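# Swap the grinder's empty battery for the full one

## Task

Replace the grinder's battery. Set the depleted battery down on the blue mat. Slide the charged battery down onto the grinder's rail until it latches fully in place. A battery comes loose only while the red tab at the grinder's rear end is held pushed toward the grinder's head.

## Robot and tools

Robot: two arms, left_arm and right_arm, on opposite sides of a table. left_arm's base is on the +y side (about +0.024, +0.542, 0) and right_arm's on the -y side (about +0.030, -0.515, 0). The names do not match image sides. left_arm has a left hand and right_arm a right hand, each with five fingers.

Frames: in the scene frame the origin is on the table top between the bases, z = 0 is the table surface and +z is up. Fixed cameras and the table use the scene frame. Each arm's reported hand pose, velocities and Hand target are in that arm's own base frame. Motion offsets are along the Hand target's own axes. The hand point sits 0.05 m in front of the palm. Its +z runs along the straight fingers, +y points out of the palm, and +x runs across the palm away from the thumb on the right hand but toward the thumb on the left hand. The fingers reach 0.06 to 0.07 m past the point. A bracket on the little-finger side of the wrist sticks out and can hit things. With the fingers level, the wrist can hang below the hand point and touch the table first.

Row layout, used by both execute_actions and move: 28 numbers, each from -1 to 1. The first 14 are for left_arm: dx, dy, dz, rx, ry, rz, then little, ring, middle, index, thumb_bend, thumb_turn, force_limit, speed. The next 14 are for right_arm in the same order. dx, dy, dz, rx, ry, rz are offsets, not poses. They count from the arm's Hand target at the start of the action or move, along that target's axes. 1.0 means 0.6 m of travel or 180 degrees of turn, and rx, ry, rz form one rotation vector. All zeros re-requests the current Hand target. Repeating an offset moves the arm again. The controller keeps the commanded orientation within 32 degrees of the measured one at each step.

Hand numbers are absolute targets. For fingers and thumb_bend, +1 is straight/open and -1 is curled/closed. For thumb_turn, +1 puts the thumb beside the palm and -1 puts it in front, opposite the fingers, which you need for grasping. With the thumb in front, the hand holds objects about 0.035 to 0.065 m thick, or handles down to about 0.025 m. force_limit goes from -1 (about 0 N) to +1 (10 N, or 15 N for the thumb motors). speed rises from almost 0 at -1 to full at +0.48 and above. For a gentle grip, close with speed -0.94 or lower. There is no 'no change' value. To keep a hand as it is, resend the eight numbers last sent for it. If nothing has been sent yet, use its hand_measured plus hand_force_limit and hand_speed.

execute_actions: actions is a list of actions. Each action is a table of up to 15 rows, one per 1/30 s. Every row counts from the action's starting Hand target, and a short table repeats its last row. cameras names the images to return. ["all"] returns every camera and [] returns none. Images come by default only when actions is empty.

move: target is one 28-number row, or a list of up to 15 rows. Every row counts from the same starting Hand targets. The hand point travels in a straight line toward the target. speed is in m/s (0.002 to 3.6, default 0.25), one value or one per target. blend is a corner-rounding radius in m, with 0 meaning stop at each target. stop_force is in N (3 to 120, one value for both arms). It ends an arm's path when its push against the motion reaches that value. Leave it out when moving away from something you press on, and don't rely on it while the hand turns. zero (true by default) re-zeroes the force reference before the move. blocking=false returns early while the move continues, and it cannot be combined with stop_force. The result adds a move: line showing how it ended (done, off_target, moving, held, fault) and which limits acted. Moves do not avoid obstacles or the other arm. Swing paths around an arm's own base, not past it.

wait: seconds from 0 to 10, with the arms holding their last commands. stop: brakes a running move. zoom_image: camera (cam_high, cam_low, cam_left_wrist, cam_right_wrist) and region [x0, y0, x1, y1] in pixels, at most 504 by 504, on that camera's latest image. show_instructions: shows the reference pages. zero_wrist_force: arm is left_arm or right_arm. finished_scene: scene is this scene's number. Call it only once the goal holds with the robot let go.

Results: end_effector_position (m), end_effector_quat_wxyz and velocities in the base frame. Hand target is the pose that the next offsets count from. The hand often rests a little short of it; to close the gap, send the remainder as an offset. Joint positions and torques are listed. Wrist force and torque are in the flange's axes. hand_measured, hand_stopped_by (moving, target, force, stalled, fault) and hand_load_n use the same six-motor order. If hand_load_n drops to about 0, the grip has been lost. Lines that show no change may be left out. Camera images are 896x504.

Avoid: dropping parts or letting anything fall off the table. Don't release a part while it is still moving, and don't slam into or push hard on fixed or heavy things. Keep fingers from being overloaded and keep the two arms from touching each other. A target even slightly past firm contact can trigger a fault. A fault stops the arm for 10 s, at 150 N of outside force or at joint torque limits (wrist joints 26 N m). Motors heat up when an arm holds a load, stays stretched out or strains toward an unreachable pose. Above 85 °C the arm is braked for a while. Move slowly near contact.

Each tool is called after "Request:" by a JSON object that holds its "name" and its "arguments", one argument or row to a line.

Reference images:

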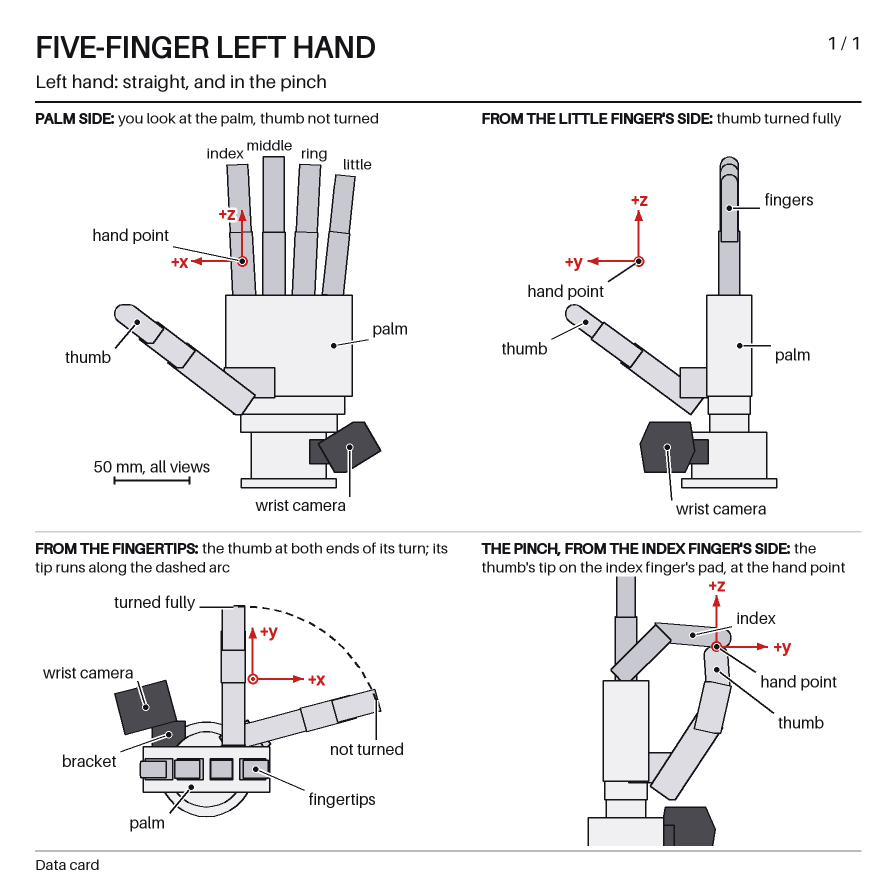

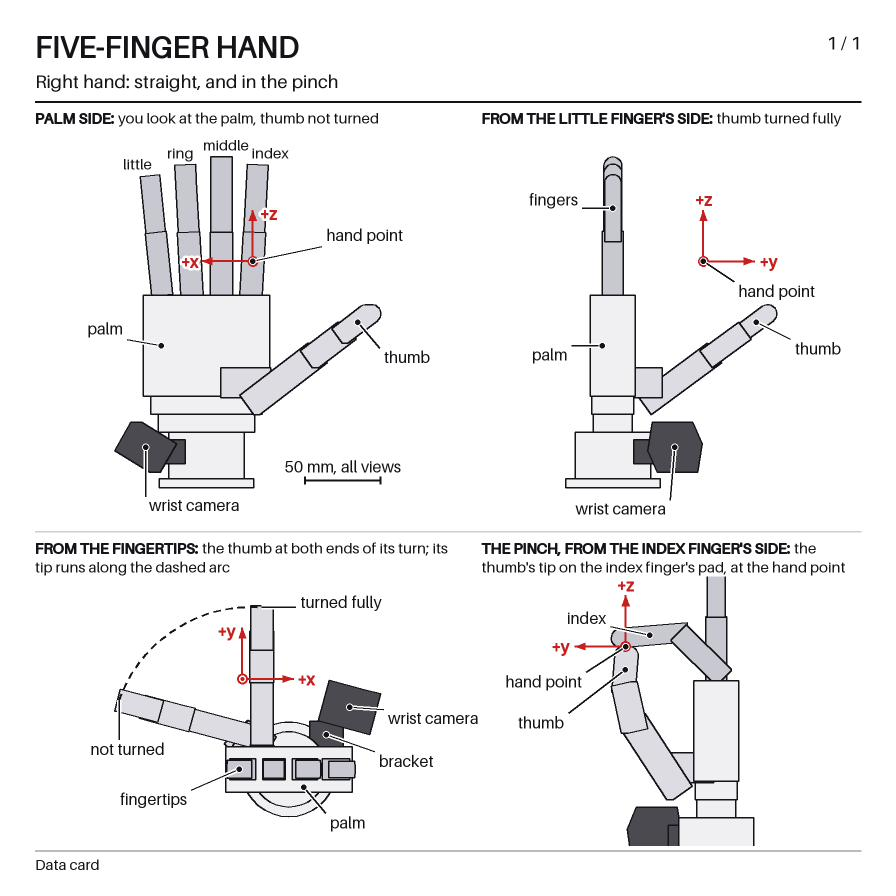

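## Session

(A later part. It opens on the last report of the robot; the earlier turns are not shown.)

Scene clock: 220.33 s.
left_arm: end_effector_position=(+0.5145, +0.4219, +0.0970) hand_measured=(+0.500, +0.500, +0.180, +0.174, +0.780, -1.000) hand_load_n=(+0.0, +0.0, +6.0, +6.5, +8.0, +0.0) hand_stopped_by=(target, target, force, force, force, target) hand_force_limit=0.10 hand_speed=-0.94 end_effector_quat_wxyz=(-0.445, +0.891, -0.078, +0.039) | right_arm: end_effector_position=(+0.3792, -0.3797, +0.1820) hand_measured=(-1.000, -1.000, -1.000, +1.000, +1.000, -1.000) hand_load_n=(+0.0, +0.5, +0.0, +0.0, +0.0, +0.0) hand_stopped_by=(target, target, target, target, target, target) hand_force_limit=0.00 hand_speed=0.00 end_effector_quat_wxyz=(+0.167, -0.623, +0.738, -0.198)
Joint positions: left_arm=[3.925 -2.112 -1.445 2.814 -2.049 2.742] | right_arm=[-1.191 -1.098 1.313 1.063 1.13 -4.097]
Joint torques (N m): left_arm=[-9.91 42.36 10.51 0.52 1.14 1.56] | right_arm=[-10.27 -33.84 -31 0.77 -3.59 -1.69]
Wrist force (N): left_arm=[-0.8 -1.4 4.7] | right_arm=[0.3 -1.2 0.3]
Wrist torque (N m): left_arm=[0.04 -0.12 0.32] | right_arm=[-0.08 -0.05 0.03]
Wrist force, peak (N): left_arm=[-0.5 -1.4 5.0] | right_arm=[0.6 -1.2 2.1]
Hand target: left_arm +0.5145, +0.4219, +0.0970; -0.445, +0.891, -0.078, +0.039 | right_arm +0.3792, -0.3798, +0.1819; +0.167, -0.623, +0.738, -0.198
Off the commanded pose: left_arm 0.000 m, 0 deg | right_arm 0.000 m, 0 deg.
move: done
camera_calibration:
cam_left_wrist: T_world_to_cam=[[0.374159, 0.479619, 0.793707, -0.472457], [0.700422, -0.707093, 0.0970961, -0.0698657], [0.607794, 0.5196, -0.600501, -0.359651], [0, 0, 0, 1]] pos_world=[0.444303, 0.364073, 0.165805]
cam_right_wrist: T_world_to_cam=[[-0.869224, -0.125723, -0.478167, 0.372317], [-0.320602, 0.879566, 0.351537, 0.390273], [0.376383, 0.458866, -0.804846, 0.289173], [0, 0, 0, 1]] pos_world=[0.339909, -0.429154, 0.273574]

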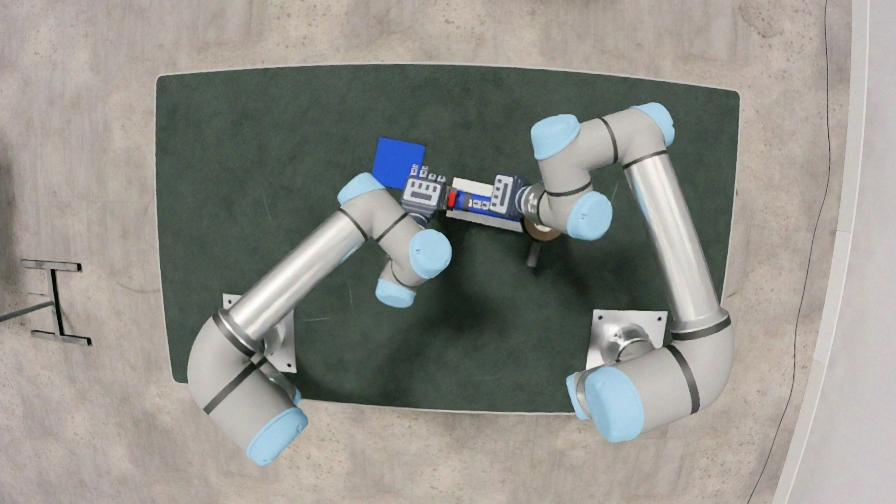

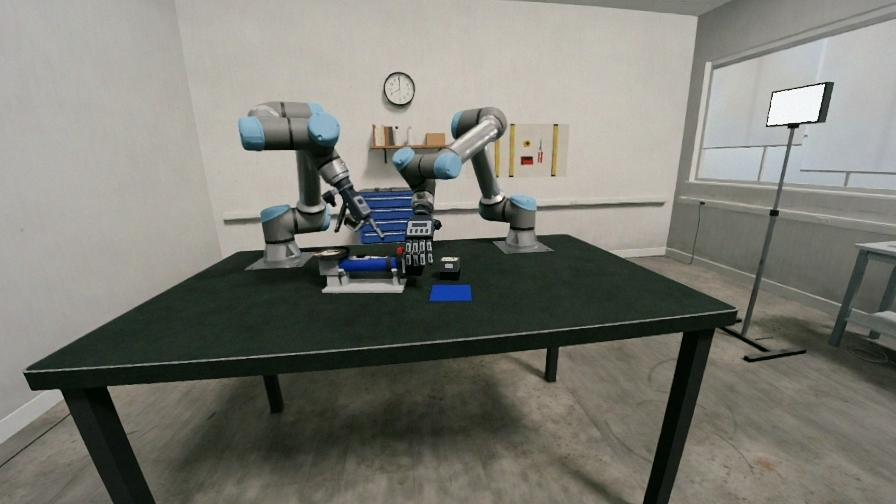

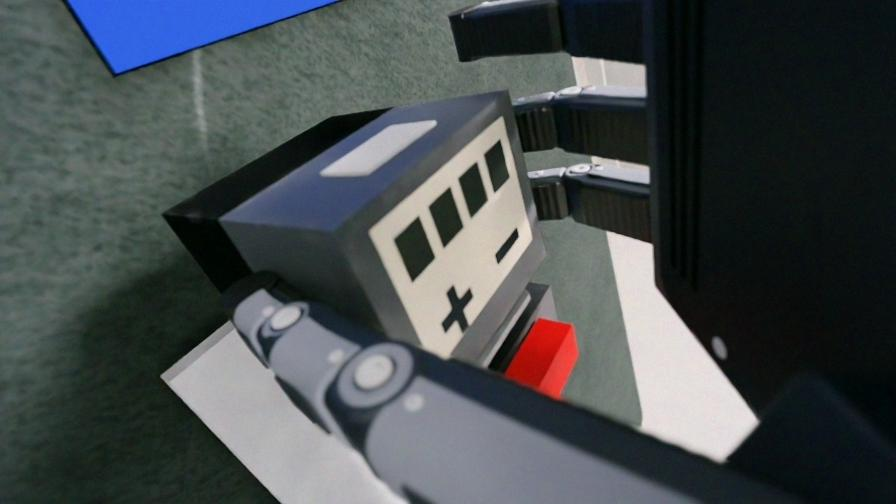

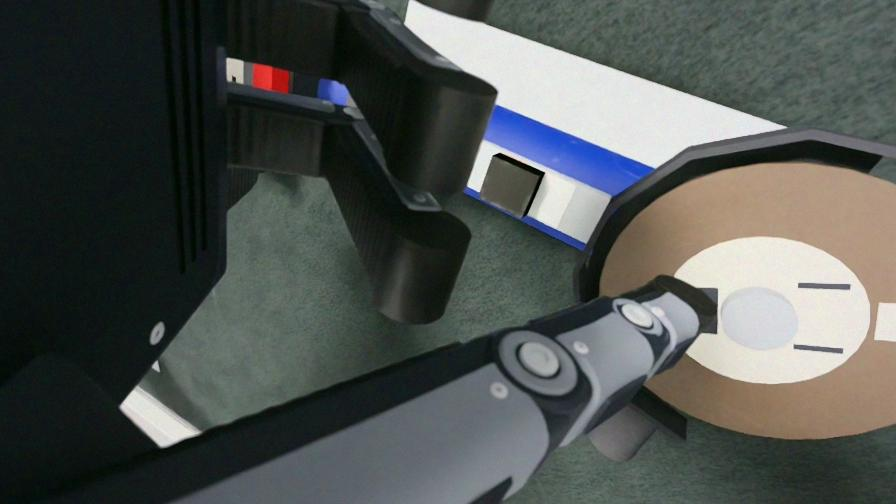

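Request:
{"name": "move", "arguments": {
  "target": [0,0,0,0,0,0,0.5,0.5,-0.3,-0.3,0.2,-1,0.1,-0.94,0,-0.0638,0.0561,0,0,0,-1,-1,-1,1,1,-1,0,0],
  "speed": 0.1,
  "cameras": ["all"]
}}

Scene clock: 224.03 s.
left_arm: end_effector_position=(+0.5145, +0.4219, +0.0970) hand_measured=(+0.500, +0.500, +0.180, +0.174, +0.780, -1.000) hand_load_n=(+0.0, +0.0, +6.0, +6.5, +8.0, +0.0) hand_stopped_by=(target, target, force, force, force, target) hand_force_limit=0.10 hand_speed=-0.94 end_effector_quat_wxyz=(-0.445, +0.891, -0.078, +0.039) | right_arm: end_effector_position=(+0.4285, -0.3882, +0.1720) hand_measured=(-1.000, -1.000, -1.000, +1.000, +1.000, -1.000) hand_load_n=(+0.0, +0.0, +0.0, +0.0, +0.0, +0.0) hand_stopped_by=(target, target, target, target, target, target) hand_force_limit=0.00 hand_speed=0.00 end_effector_quat_wxyz=(+0.167, -0.623, +0.738, -0.198)
Joint positions: left_arm=[3.925 -2.112 -1.445 2.814 -2.049 2.742] | right_arm=[-1.108 -1.003 1.182 1.062 1.156 -4.01]
Joint torques (N m): left_arm=[-9.47 40.04 10.48 0.49 1.07 1.5] | right_arm=[-11.3 -40.76 -10.11 1.29 -3.43 -1.63]
Wrist force (N): left_arm=[-0.5 -1.7 4.2] | right_arm=[0.3 -1.2 0.5]
Wrist torque (N m): left_arm=[0.04 -0.16 0.34] | right_arm=[-0.08 -0.06 0.03]
Wrist force, peak (N): left_arm=[-1.0 -1.5 5.1] | right_arm=[0.2 -1.9 1.1]
Hand target: left_arm +0.5145, +0.4219, +0.0970; -0.445, +0.891, -0.078, +0.039 | right_arm +0.4285, -0.3882, +0.1720; +0.167, -0.623, +0.738, -0.198
Off the commanded pose: left_arm 0.000 m, 0 deg | right_arm 0.000 m, 0 deg.
move: done
camera_calibration:
cam_left_wrist: T_world_to_cam=[[0.374159, 0.479619, 0.793707, -0.472457], [0.700422, -0.707093, 0.0970961, -0.0698657], [0.607794, 0.5196, -0.600501, -0.359651], [0, 0, 0, 1]] pos_world=[0.444303, 0.364073, 0.165805]
cam_right_wrist: T_world_to_cam=[[-0.869198, -0.125753, -0.478205, 0.409172], [-0.320586, 0.87963, 0.35139, 0.417135], [0.376456, 0.458734, -0.804888, 0.266352], [0, 0, 0, 1]] pos_world=[0.389109, -0.437654, 0.263474]

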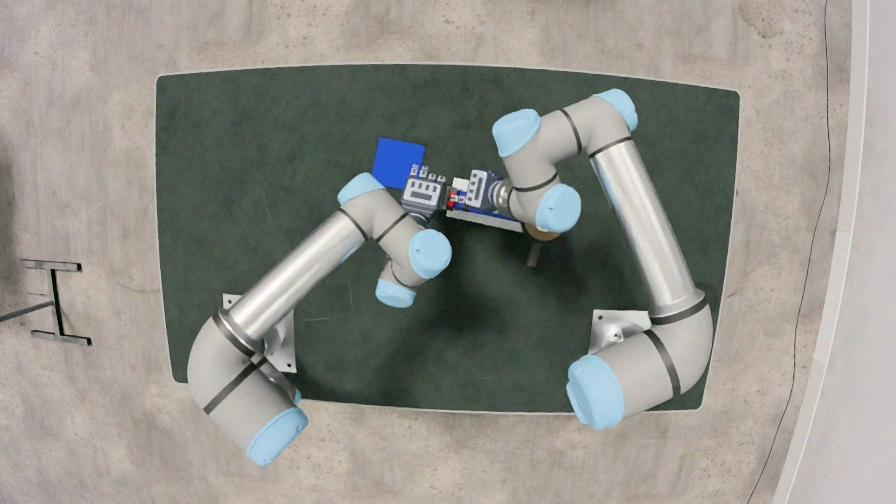

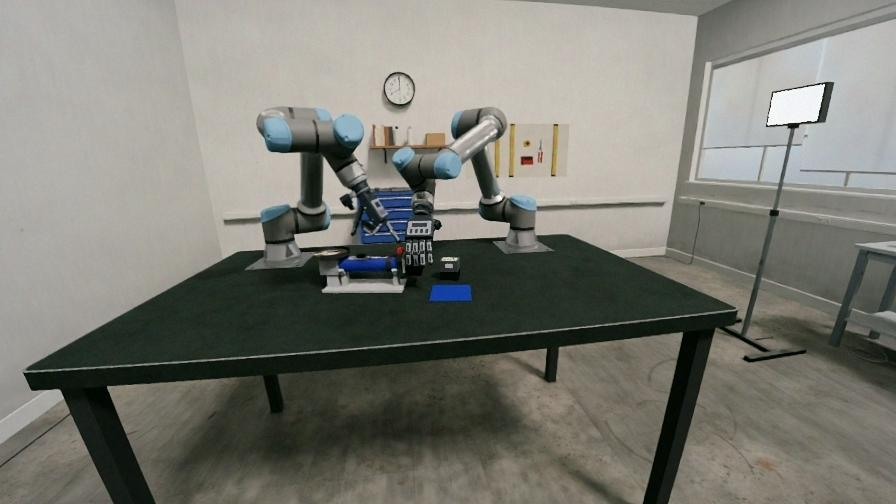

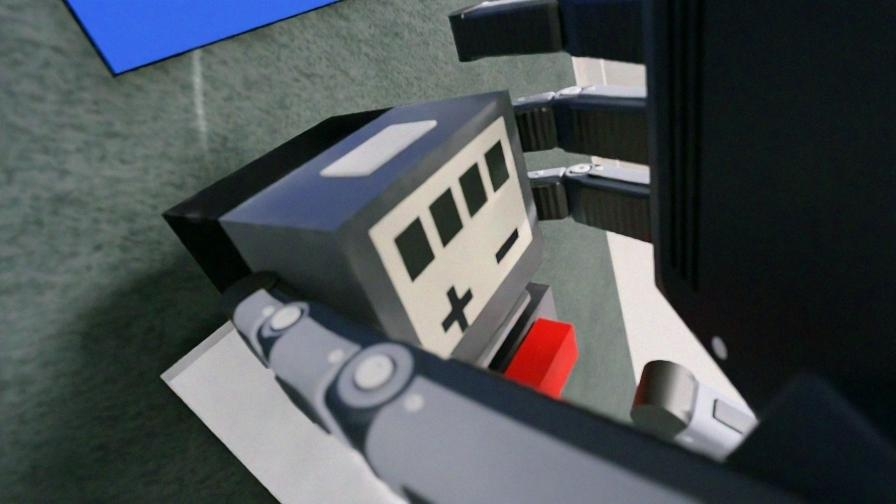

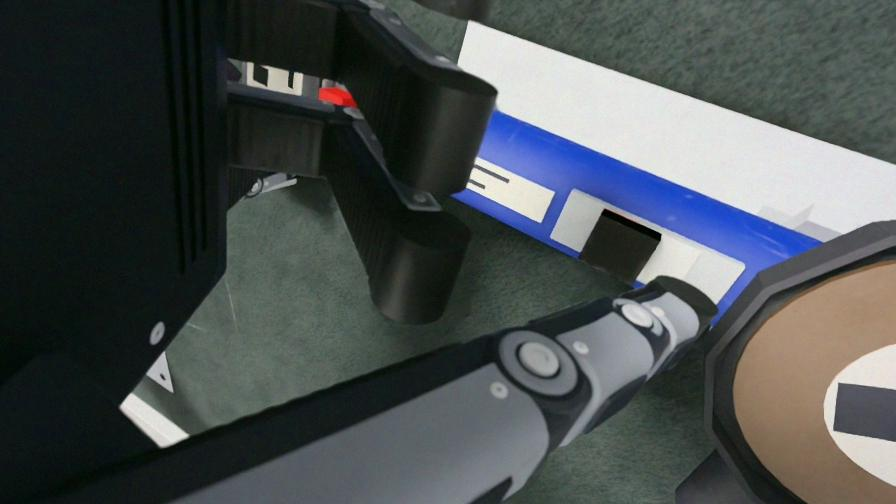

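Request:
{"name": "zoom_image", "arguments": {
  "camera": "cam_left_wrist",
  "region": [440, 270, 760, 480]
}}

Request:
{"name": "zoom_image", "arguments": {
  "camera": "cam_right_wrist",
  "region": [220, 40, 400, 160]
}}

Request:
{"name": "zoom_image", "arguments": {
  "camera": "cam_high",
  "region": [390, 150, 520, 240]
}}

Request:
{"name": "zoom_image", "arguments": {
  "camera": "cam_low",
  "region": [330, 180, 460, 300]
}}

Scaled by 1.575.

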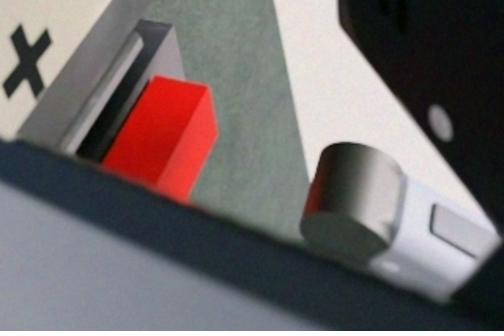

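Scaled by 2.800.

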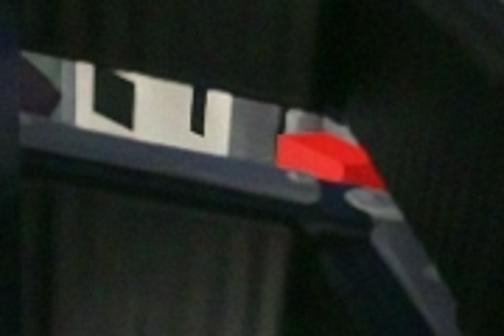

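Scaled by 3.877.

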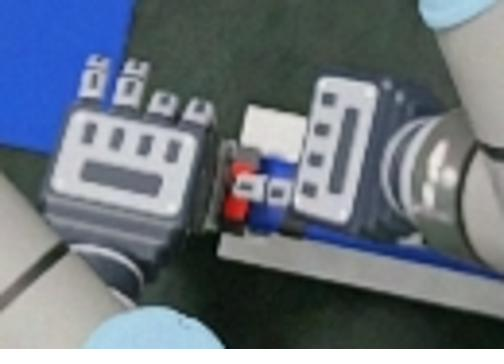

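Scaled by 3.877.

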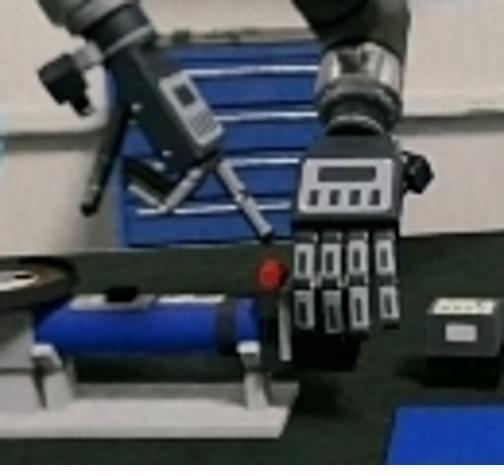

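Request:
{"name": "move", "arguments": {
  "target": [
    [0,0,0,0,0,0,0.5,0.5,-0.3,-0.3,0.2,-1,0.1,-0.94,0,-0.01295,0.0075,0,0,0,-1,-1,-1,1,1,-1,0,0],
    [0,0,0,0,0,0,0.5,0.5,-0.3,-0.3,0.2,-1,0.1,-0.94,0,0.0020,0.0335,0,0,0,-1,-1,-1,1,1,-1,0,0]
  ],
  "speed": 0.06,
  "cameras": ["cam_left_wrist","cam_low","cam_high"]
}}

Request:
{"name": "zoom_image", "arguments": {
  "camera": "cam_left_wrist",
  "region": [440, 250, 700, 450]
}}

Request:
{"name": "zoom_image", "arguments": {
  "camera": "cam_low",
  "region": [350, 210, 450, 300]
}}

Scene clock: 230.80 s.
left_arm: end_effector_position=(+0.5145, +0.4219, +0.0970) hand_measured=(+0.500, +0.500, +0.180, +0.174, +0.780, -1.000) hand_load_n=(+0.0, +0.0, +6.0, +6.5, +8.0, +0.0) hand_stopped_by=(target, target, force, force, force, target) hand_force_limit=0.10 hand_speed=-0.94 end_effector_quat_wxyz=(-0.445, +0.891, -0.078, +0.039) | right_arm: end_effector_position=(+0.4373, -0.3897, +0.1538) hand_measured=(-1.000, -1.000, -1.000, +1.000, +1.000, -1.000) hand_load_n=(+0.0, +0.0, +0.0, +0.0, -0.5, +0.0) hand_stopped_by=(target, target, target, target, target, target) hand_force_limit=0.00 hand_speed=0.00 end_effector_quat_wxyz=(+0.167, -0.623, +0.738, -0.198) end_effector_velocity=(+0.000, +0.000, +0.002) end_effector_angular_velocity=(-0.002, +0.000, +0.000)
Joint positions: left_arm=[3.925 -2.112 -1.445 2.814 -2.049 2.742] | right_arm=[-1.095 -0.977 1.186 1.027 1.16 -3.996]
Joint velocities: left_arm=[within noise] | right_arm=[0.001 -0.001 -0.005 0.003 0.001 0.001]
Joint torques (N m): left_arm=[-9.68 39.79 10.79 0.41 1.01 1.34] | right_arm=[-12.5 -50.71 -30.91 3.59 -1.35 -1.84]
Wrist force (N): left_arm=[-1.0 -1.1 4.9] | right_arm=[0.4 -1.1 0.5]
Wrist torque (N m): left_arm=[0.04 -0.10 0.31] | right_arm=[-0.07 -0.06 -0.10]
Wrist force, peak (N): left_arm=[-1.0 -1.7 4.9] | right_arm=[0.4 -1.4 0.7]
Hand target: left_arm +0.5145, +0.4219, +0.0970; -0.445, +0.891, -0.078, +0.039 | right_arm +0.4374, -0.3898, +0.1539; +0.167, -0.623, +0.738, -0.198
Off the commanded pose: left_arm 0.000 m, 0 deg | right_arm 0.000 m, 0 deg.
move: done
camera_calibration:
cam_left_wrist: T_world_to_cam=[[0.374159, 0.479619, 0.793707, -0.472457], [0.700422, -0.707093, 0.0970961, -0.0698657], [0.607794, 0.5196, -0.600501, -0.359651], [0, 0, 0, 1]] pos_world=[0.444303, 0.364073, 0.165805]
Images, in order (width x height): cam_high 896x504, cam_low 896x504, cam_left_wrist 896x504.

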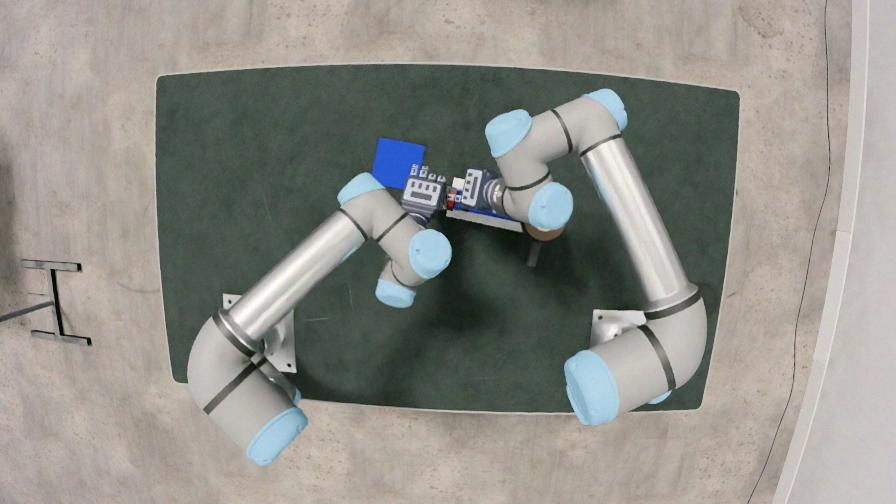

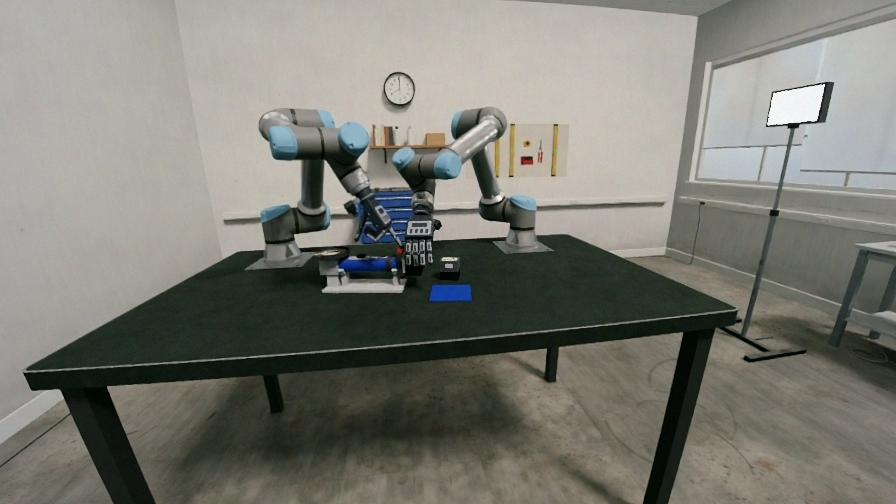

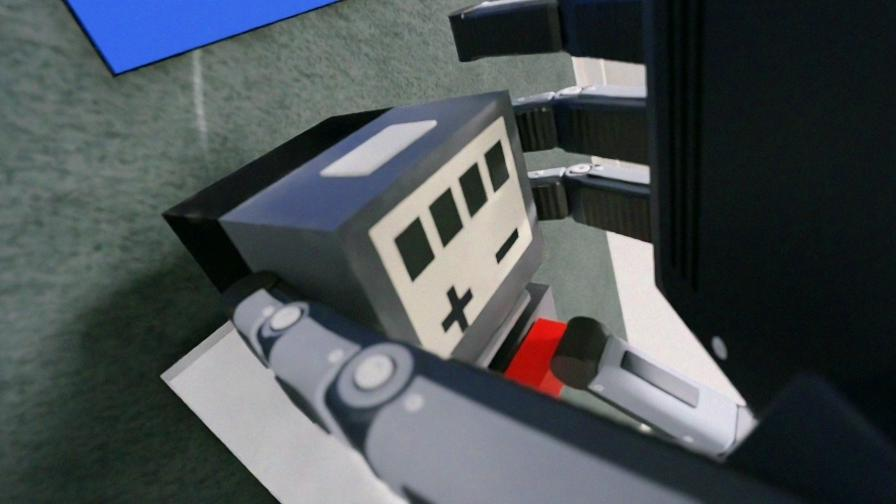

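Scaled by 1.938.

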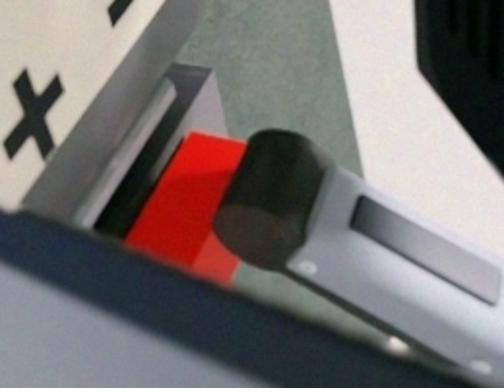

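Scaled by 5.040.

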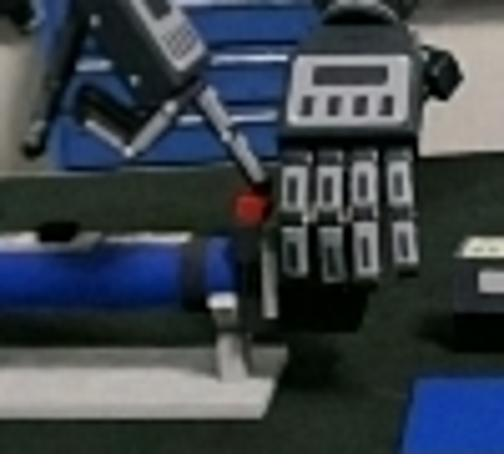

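Request:
{"name": "zoom_image", "arguments": {
  "camera": "cam_low",
  "region": [385, 230, 425, 270]
}}

Request:
{"name": "zoom_image", "arguments": {
  "camera": "cam_high",
  "region": [425, 170, 485, 230]
}}

Scaled by 12.600.

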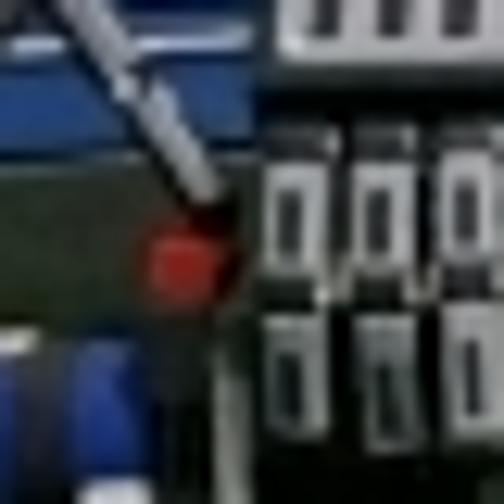

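Scaled by 8.400.

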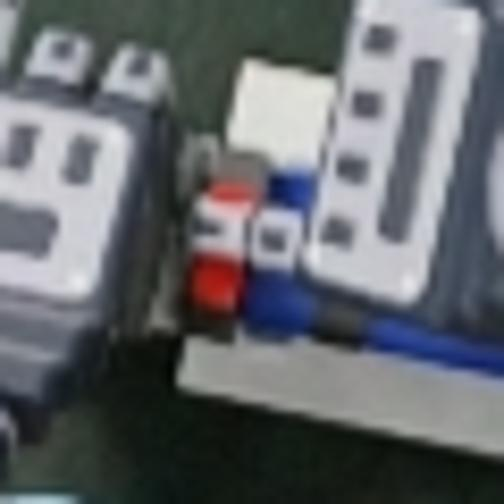

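Request:
{"name": "move", "arguments": {
  "target": [0,0,0,0,0,0,0.5,0.5,-0.3,-0.3,0.2,-1,0.1,-0.94,0,-0.01732,0.01,0,0,0,-1,-1,-1,1,1,-1,0,0],
  "speed": 0.05,
  "stop_force": 5,
  "cameras": ["cam_left_wrist","cam_low","cam_high"]
}}

Request:
{"name": "zoom_image", "arguments": {
  "camera": "cam_left_wrist",
  "region": [440, 250, 700, 450]
}}

Request:
{"name": "zoom_image", "arguments": {
  "camera": "cam_low",
  "region": [385, 230, 425, 270]
}}

Request:
{"name": "zoom_image", "arguments": {
  "camera": "cam_high",
  "region": [425, 170, 485, 230]
}}

Scene clock: 248.60 s.
left_arm: end_effector_position=(+0.5145, +0.4219, +0.0970) hand_measured=(+0.500, +0.500, +0.180, +0.174, +0.780, -1.000) hand_load_n=(+0.0, +0.0, +6.0, +6.0, +8.0, +0.0) hand_stopped_by=(target, target, force, force, force, target) hand_force_limit=0.10 hand_speed=-0.94 end_effector_quat_wxyz=(-0.445, +0.891, -0.078, +0.039) | right_arm: end_effector_position=(+0.4449, -0.3911, +0.1540) hand_measured=(-1.000, -1.000, -1.000, +1.000, +1.000, -1.000) hand_load_n=(+0.5, +0.0, +0.0, +0.0, +0.0, +0.0) hand_stopped_by=(target, target, target, target, target, target) hand_force_limit=0.00 hand_speed=0.00 end_effector_quat_wxyz=(+0.167, -0.623, +0.738, -0.198)
Joint positions: left_arm=[3.925 -2.112 -1.445 2.814 -2.049 2.742] | right_arm=[-1.083 -0.962 1.16 1.033 1.164 -3.984]
Joint torques (N m): left_arm=[-9.28 39.83 10.19 0.45 0.98 1.27] | right_arm=[1.09 -48.95 -11.64 1.61 1.34 -0.01]
Wrist force (N): left_arm=[-1.0 -1.2 4.7] | right_arm=[0.5 -1.2 0.4]
Wrist torque (N m): left_arm=[0.04 -0.10 0.31] | right_arm=[-0.08 -0.07 -0.12]
Wrist force, peak (N): left_arm=[-1.0 -1.2 5.1] | right_arm=[0.3 -1.9 1.1]
Hand target: left_arm +0.5145, +0.4219, +0.0970; -0.445, +0.891, -0.078, +0.039 | right_arm +0.4449, -0.3911, +0.1540; +0.167, -0.623, +0.738, -0.198 (not the last commanded pose)
Off the commanded pose: left_arm 0.000 m, 0 deg | right_arm 0.004 m, 0 deg.
move: held (right_arm; a check stopped the path); limits=held
pose unreachable (right arm): on one or more control steps of this call, first in action 0 (counted from 0), this arm could not follow its commanded pose, so it was not sent that pose on those steps. It may still have moved: this result reports where it is.
cause: moving toward the commanded pose would bring a part of the arm too close to another arm (a part of this arm just beyond joint 6 (wrist 3) and a part of the left arm just beyond its joint 6 (wrist 3), 5 mm apart when this arm was first held).
camera_calibration:
cam_left_wrist: T_world_to_cam=[[0.374159, 0.479619, 0.793707, -0.472457], [0.700422, -0.707093, 0.0970961, -0.0698657], [0.607794, 0.5196, -0.600501, -0.359651], [0, 0, 0, 1]] pos_world=[0.444303, 0.364073, 0.165805]
Images, in order (width x height): cam_high 896x504, cam_low 896x504, cam_left_wrist 896x504.

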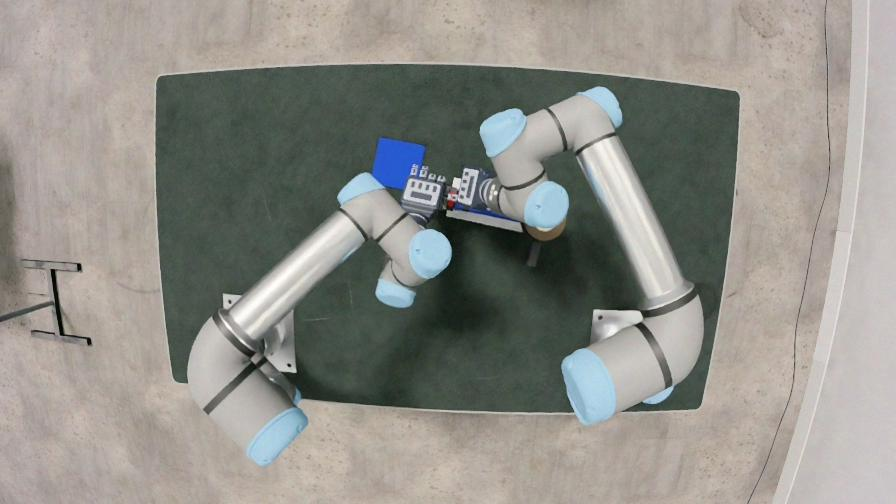

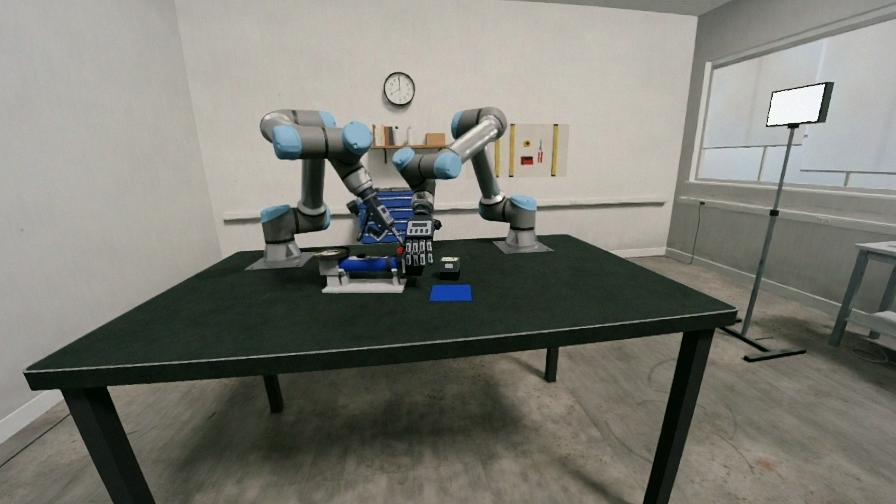

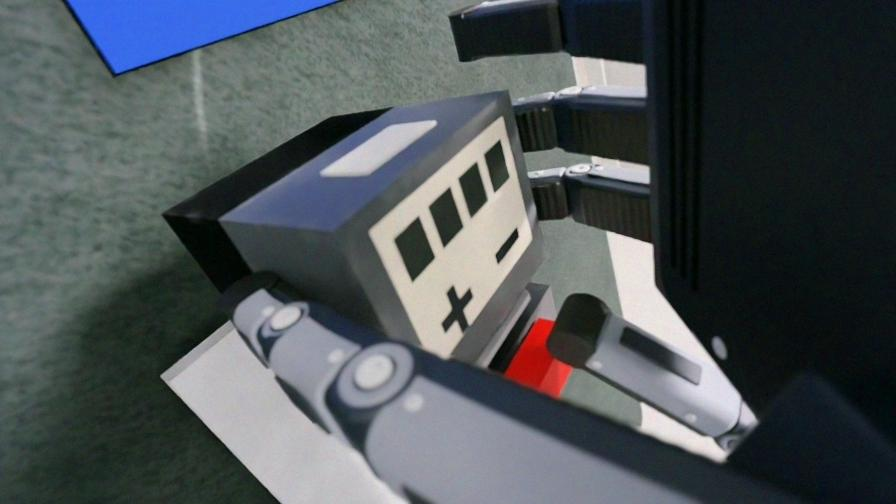

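Scaled by 1.938.

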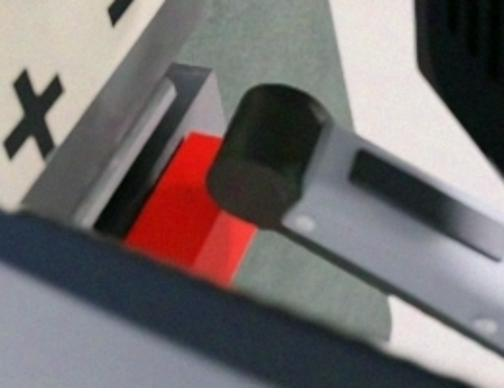

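Scaled by 12.600.

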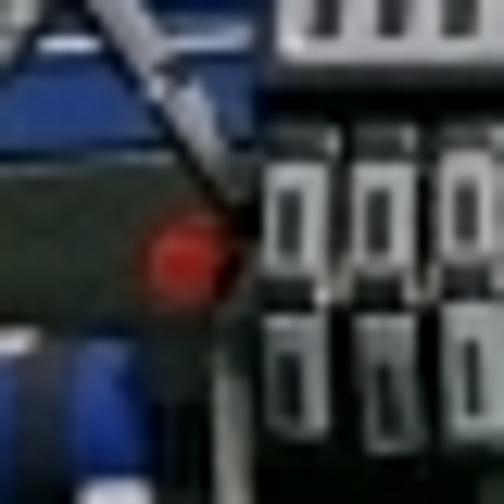

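Scaled by 8.400.

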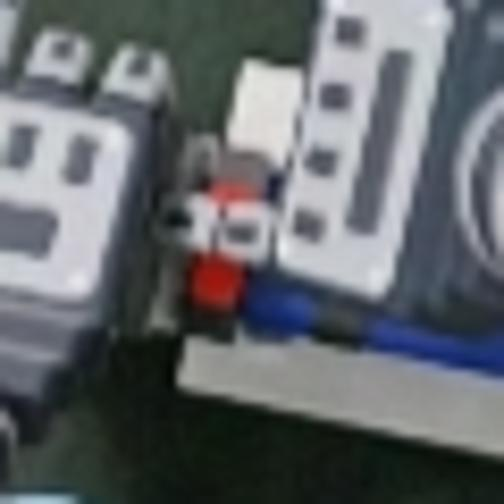

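Request:
{"name": "move", "arguments": {
  "target": [0,0,0,0,0,0,0.5,0.5,-0.3,-0.3,0.2,-1,0.1,-0.94,0,0.0217,0.0286,0.1,0,0,-1,-1,-1,1,1,1,0,0],
  "speed": 0.06,
  "cameras": ["cam_left_wrist","cam_low","cam_high"]
}}

Request:
{"name": "zoom_image", "arguments": {
  "camera": "cam_low",
  "region": [385, 230, 425, 270]
}}

Request:
{"name": "zoom_image", "arguments": {
  "camera": "cam_high",
  "region": [425, 170, 485, 230]
}}

Scene clock: 271.20 s.
left_arm: end_effector_position=(+0.5145, +0.4219, +0.0970) hand_measured=(+0.500, +0.500, +0.180, +0.174, +0.780, -1.000) hand_load_n=(+0.0, +0.0, +6.0, +6.5, +8.0, +0.0) hand_stopped_by=(target, target, force, force, force, target) hand_force_limit=0.10 hand_speed=-0.94 end_effector_quat_wxyz=(-0.445, +0.891, -0.078, +0.039) | right_arm: end_effector_position=(+0.4421, -0.3907, +0.1326) hand_measured=(-1.000, -1.000, -1.000, +1.000, +1.000, +1.000) hand_load_n=(+0.0, +0.0, +0.0, +0.0, +0.0, +0.0) hand_stopped_by=(target, target, target, target, target, target) hand_force_limit=0.00 hand_speed=0.00 end_effector_quat_wxyz=(+0.262, -0.589, +0.698, -0.311) end_effector_velocity=(-0.001, -0.001, +0.000) end_effector_angular_velocity=(+0.000, +0.005, -0.002)
Joint positions: left_arm=[3.925 -2.112 -1.445 2.814 -2.049 2.742] | right_arm=[-1.207 -1.089 1.468 0.676 0.876 -3.989]
Joint velocities: left_arm=[within noise] | right_arm=[0 0.001 -0.004 0.005 0.006 0]
Joint torques (N m): left_arm=[-9.64 39.9 10.21 0.39 0.97 1.08] | right_arm=[12.28 -29.98 -28.94 3.64 1.55 0.99]
Wrist force (N): left_arm=[-0.5 -1.6 4.3] | right_arm=[0.5 -1.8 0.6]
Wrist torque (N m): left_arm=[0.05 -0.17 0.34] | right_arm=[-0.14 -0.07 -0.13]
Wrist force, peak (N): left_arm=[-1.0 -1.3 5.1] | right_arm=[0.8 -1.9 0.9]
Hand target: left_arm +0.5145, +0.4219, +0.0970; -0.445, +0.891, -0.078, +0.039 | right_arm +0.4423, -0.3907, +0.1326; +0.262, -0.589, +0.698, -0.311
Off the commanded pose: left_arm 0.000 m, 0 deg | right_arm 0.000 m, 0 deg.
move: done
camera_calibration:
cam_left_wrist: T_world_to_cam=[[0.374159, 0.479619, 0.793707, -0.472457], [0.700422, -0.707093, 0.0970961, -0.0698657], [0.607794, 0.5196, -0.600501, -0.359651], [0, 0, 0, 1]] pos_world=[0.444303, 0.364073, 0.165805]
Images, in order (width x height): cam_high 896x504, cam_low 896x504, cam_left_wrist 896x504.

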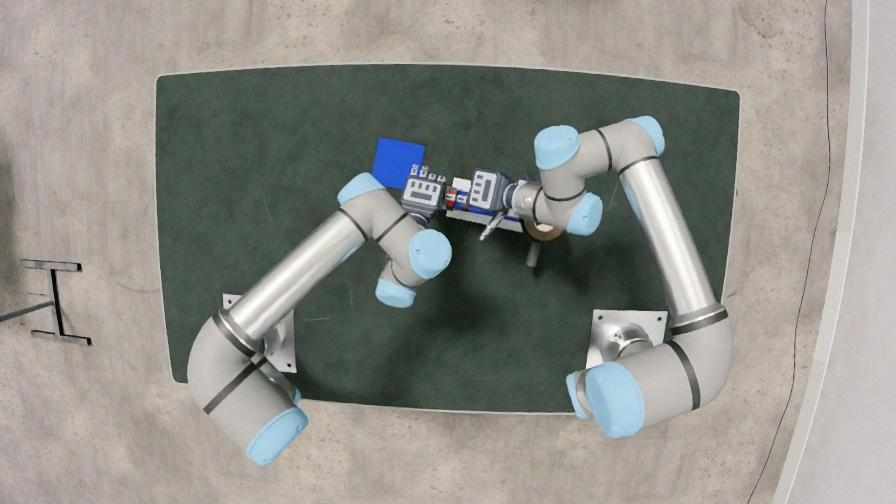

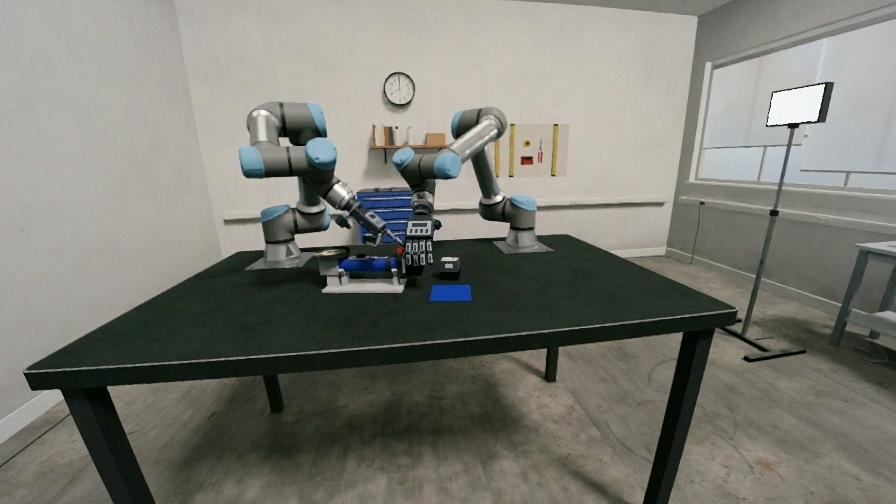

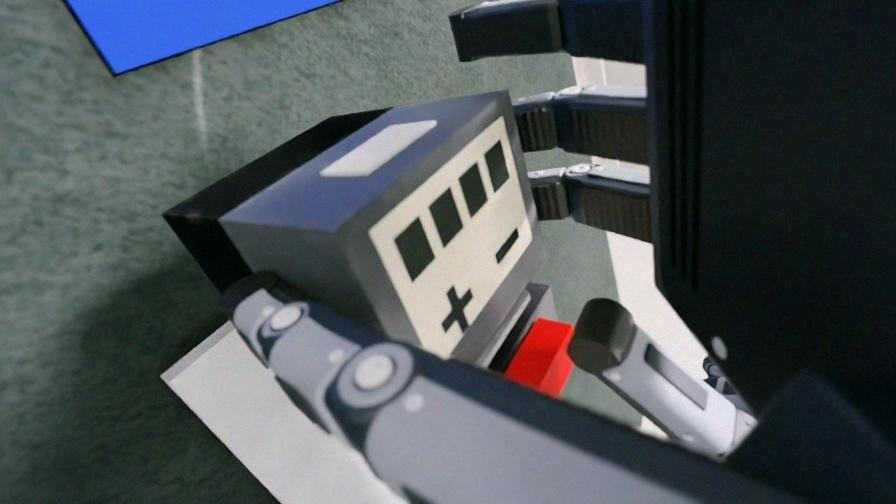

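Scaled by 12.600.

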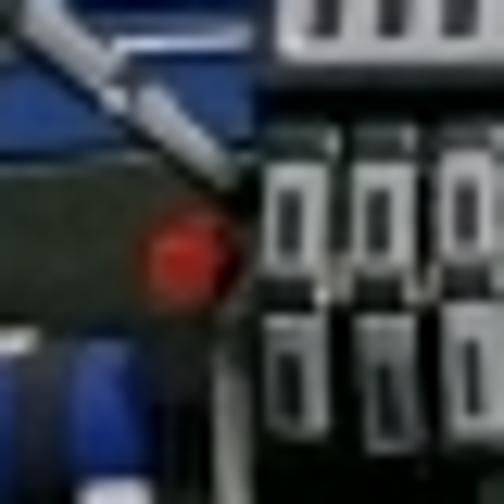

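Scaled by 8.400.

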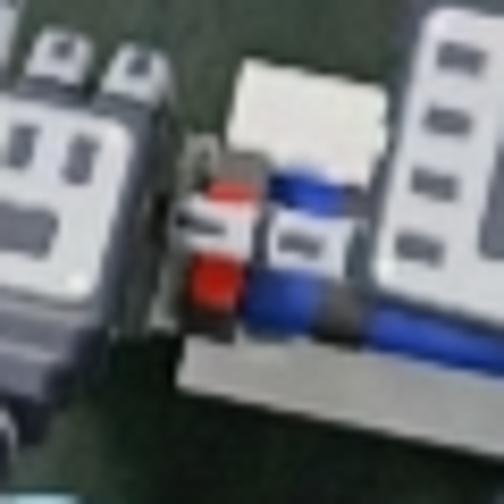

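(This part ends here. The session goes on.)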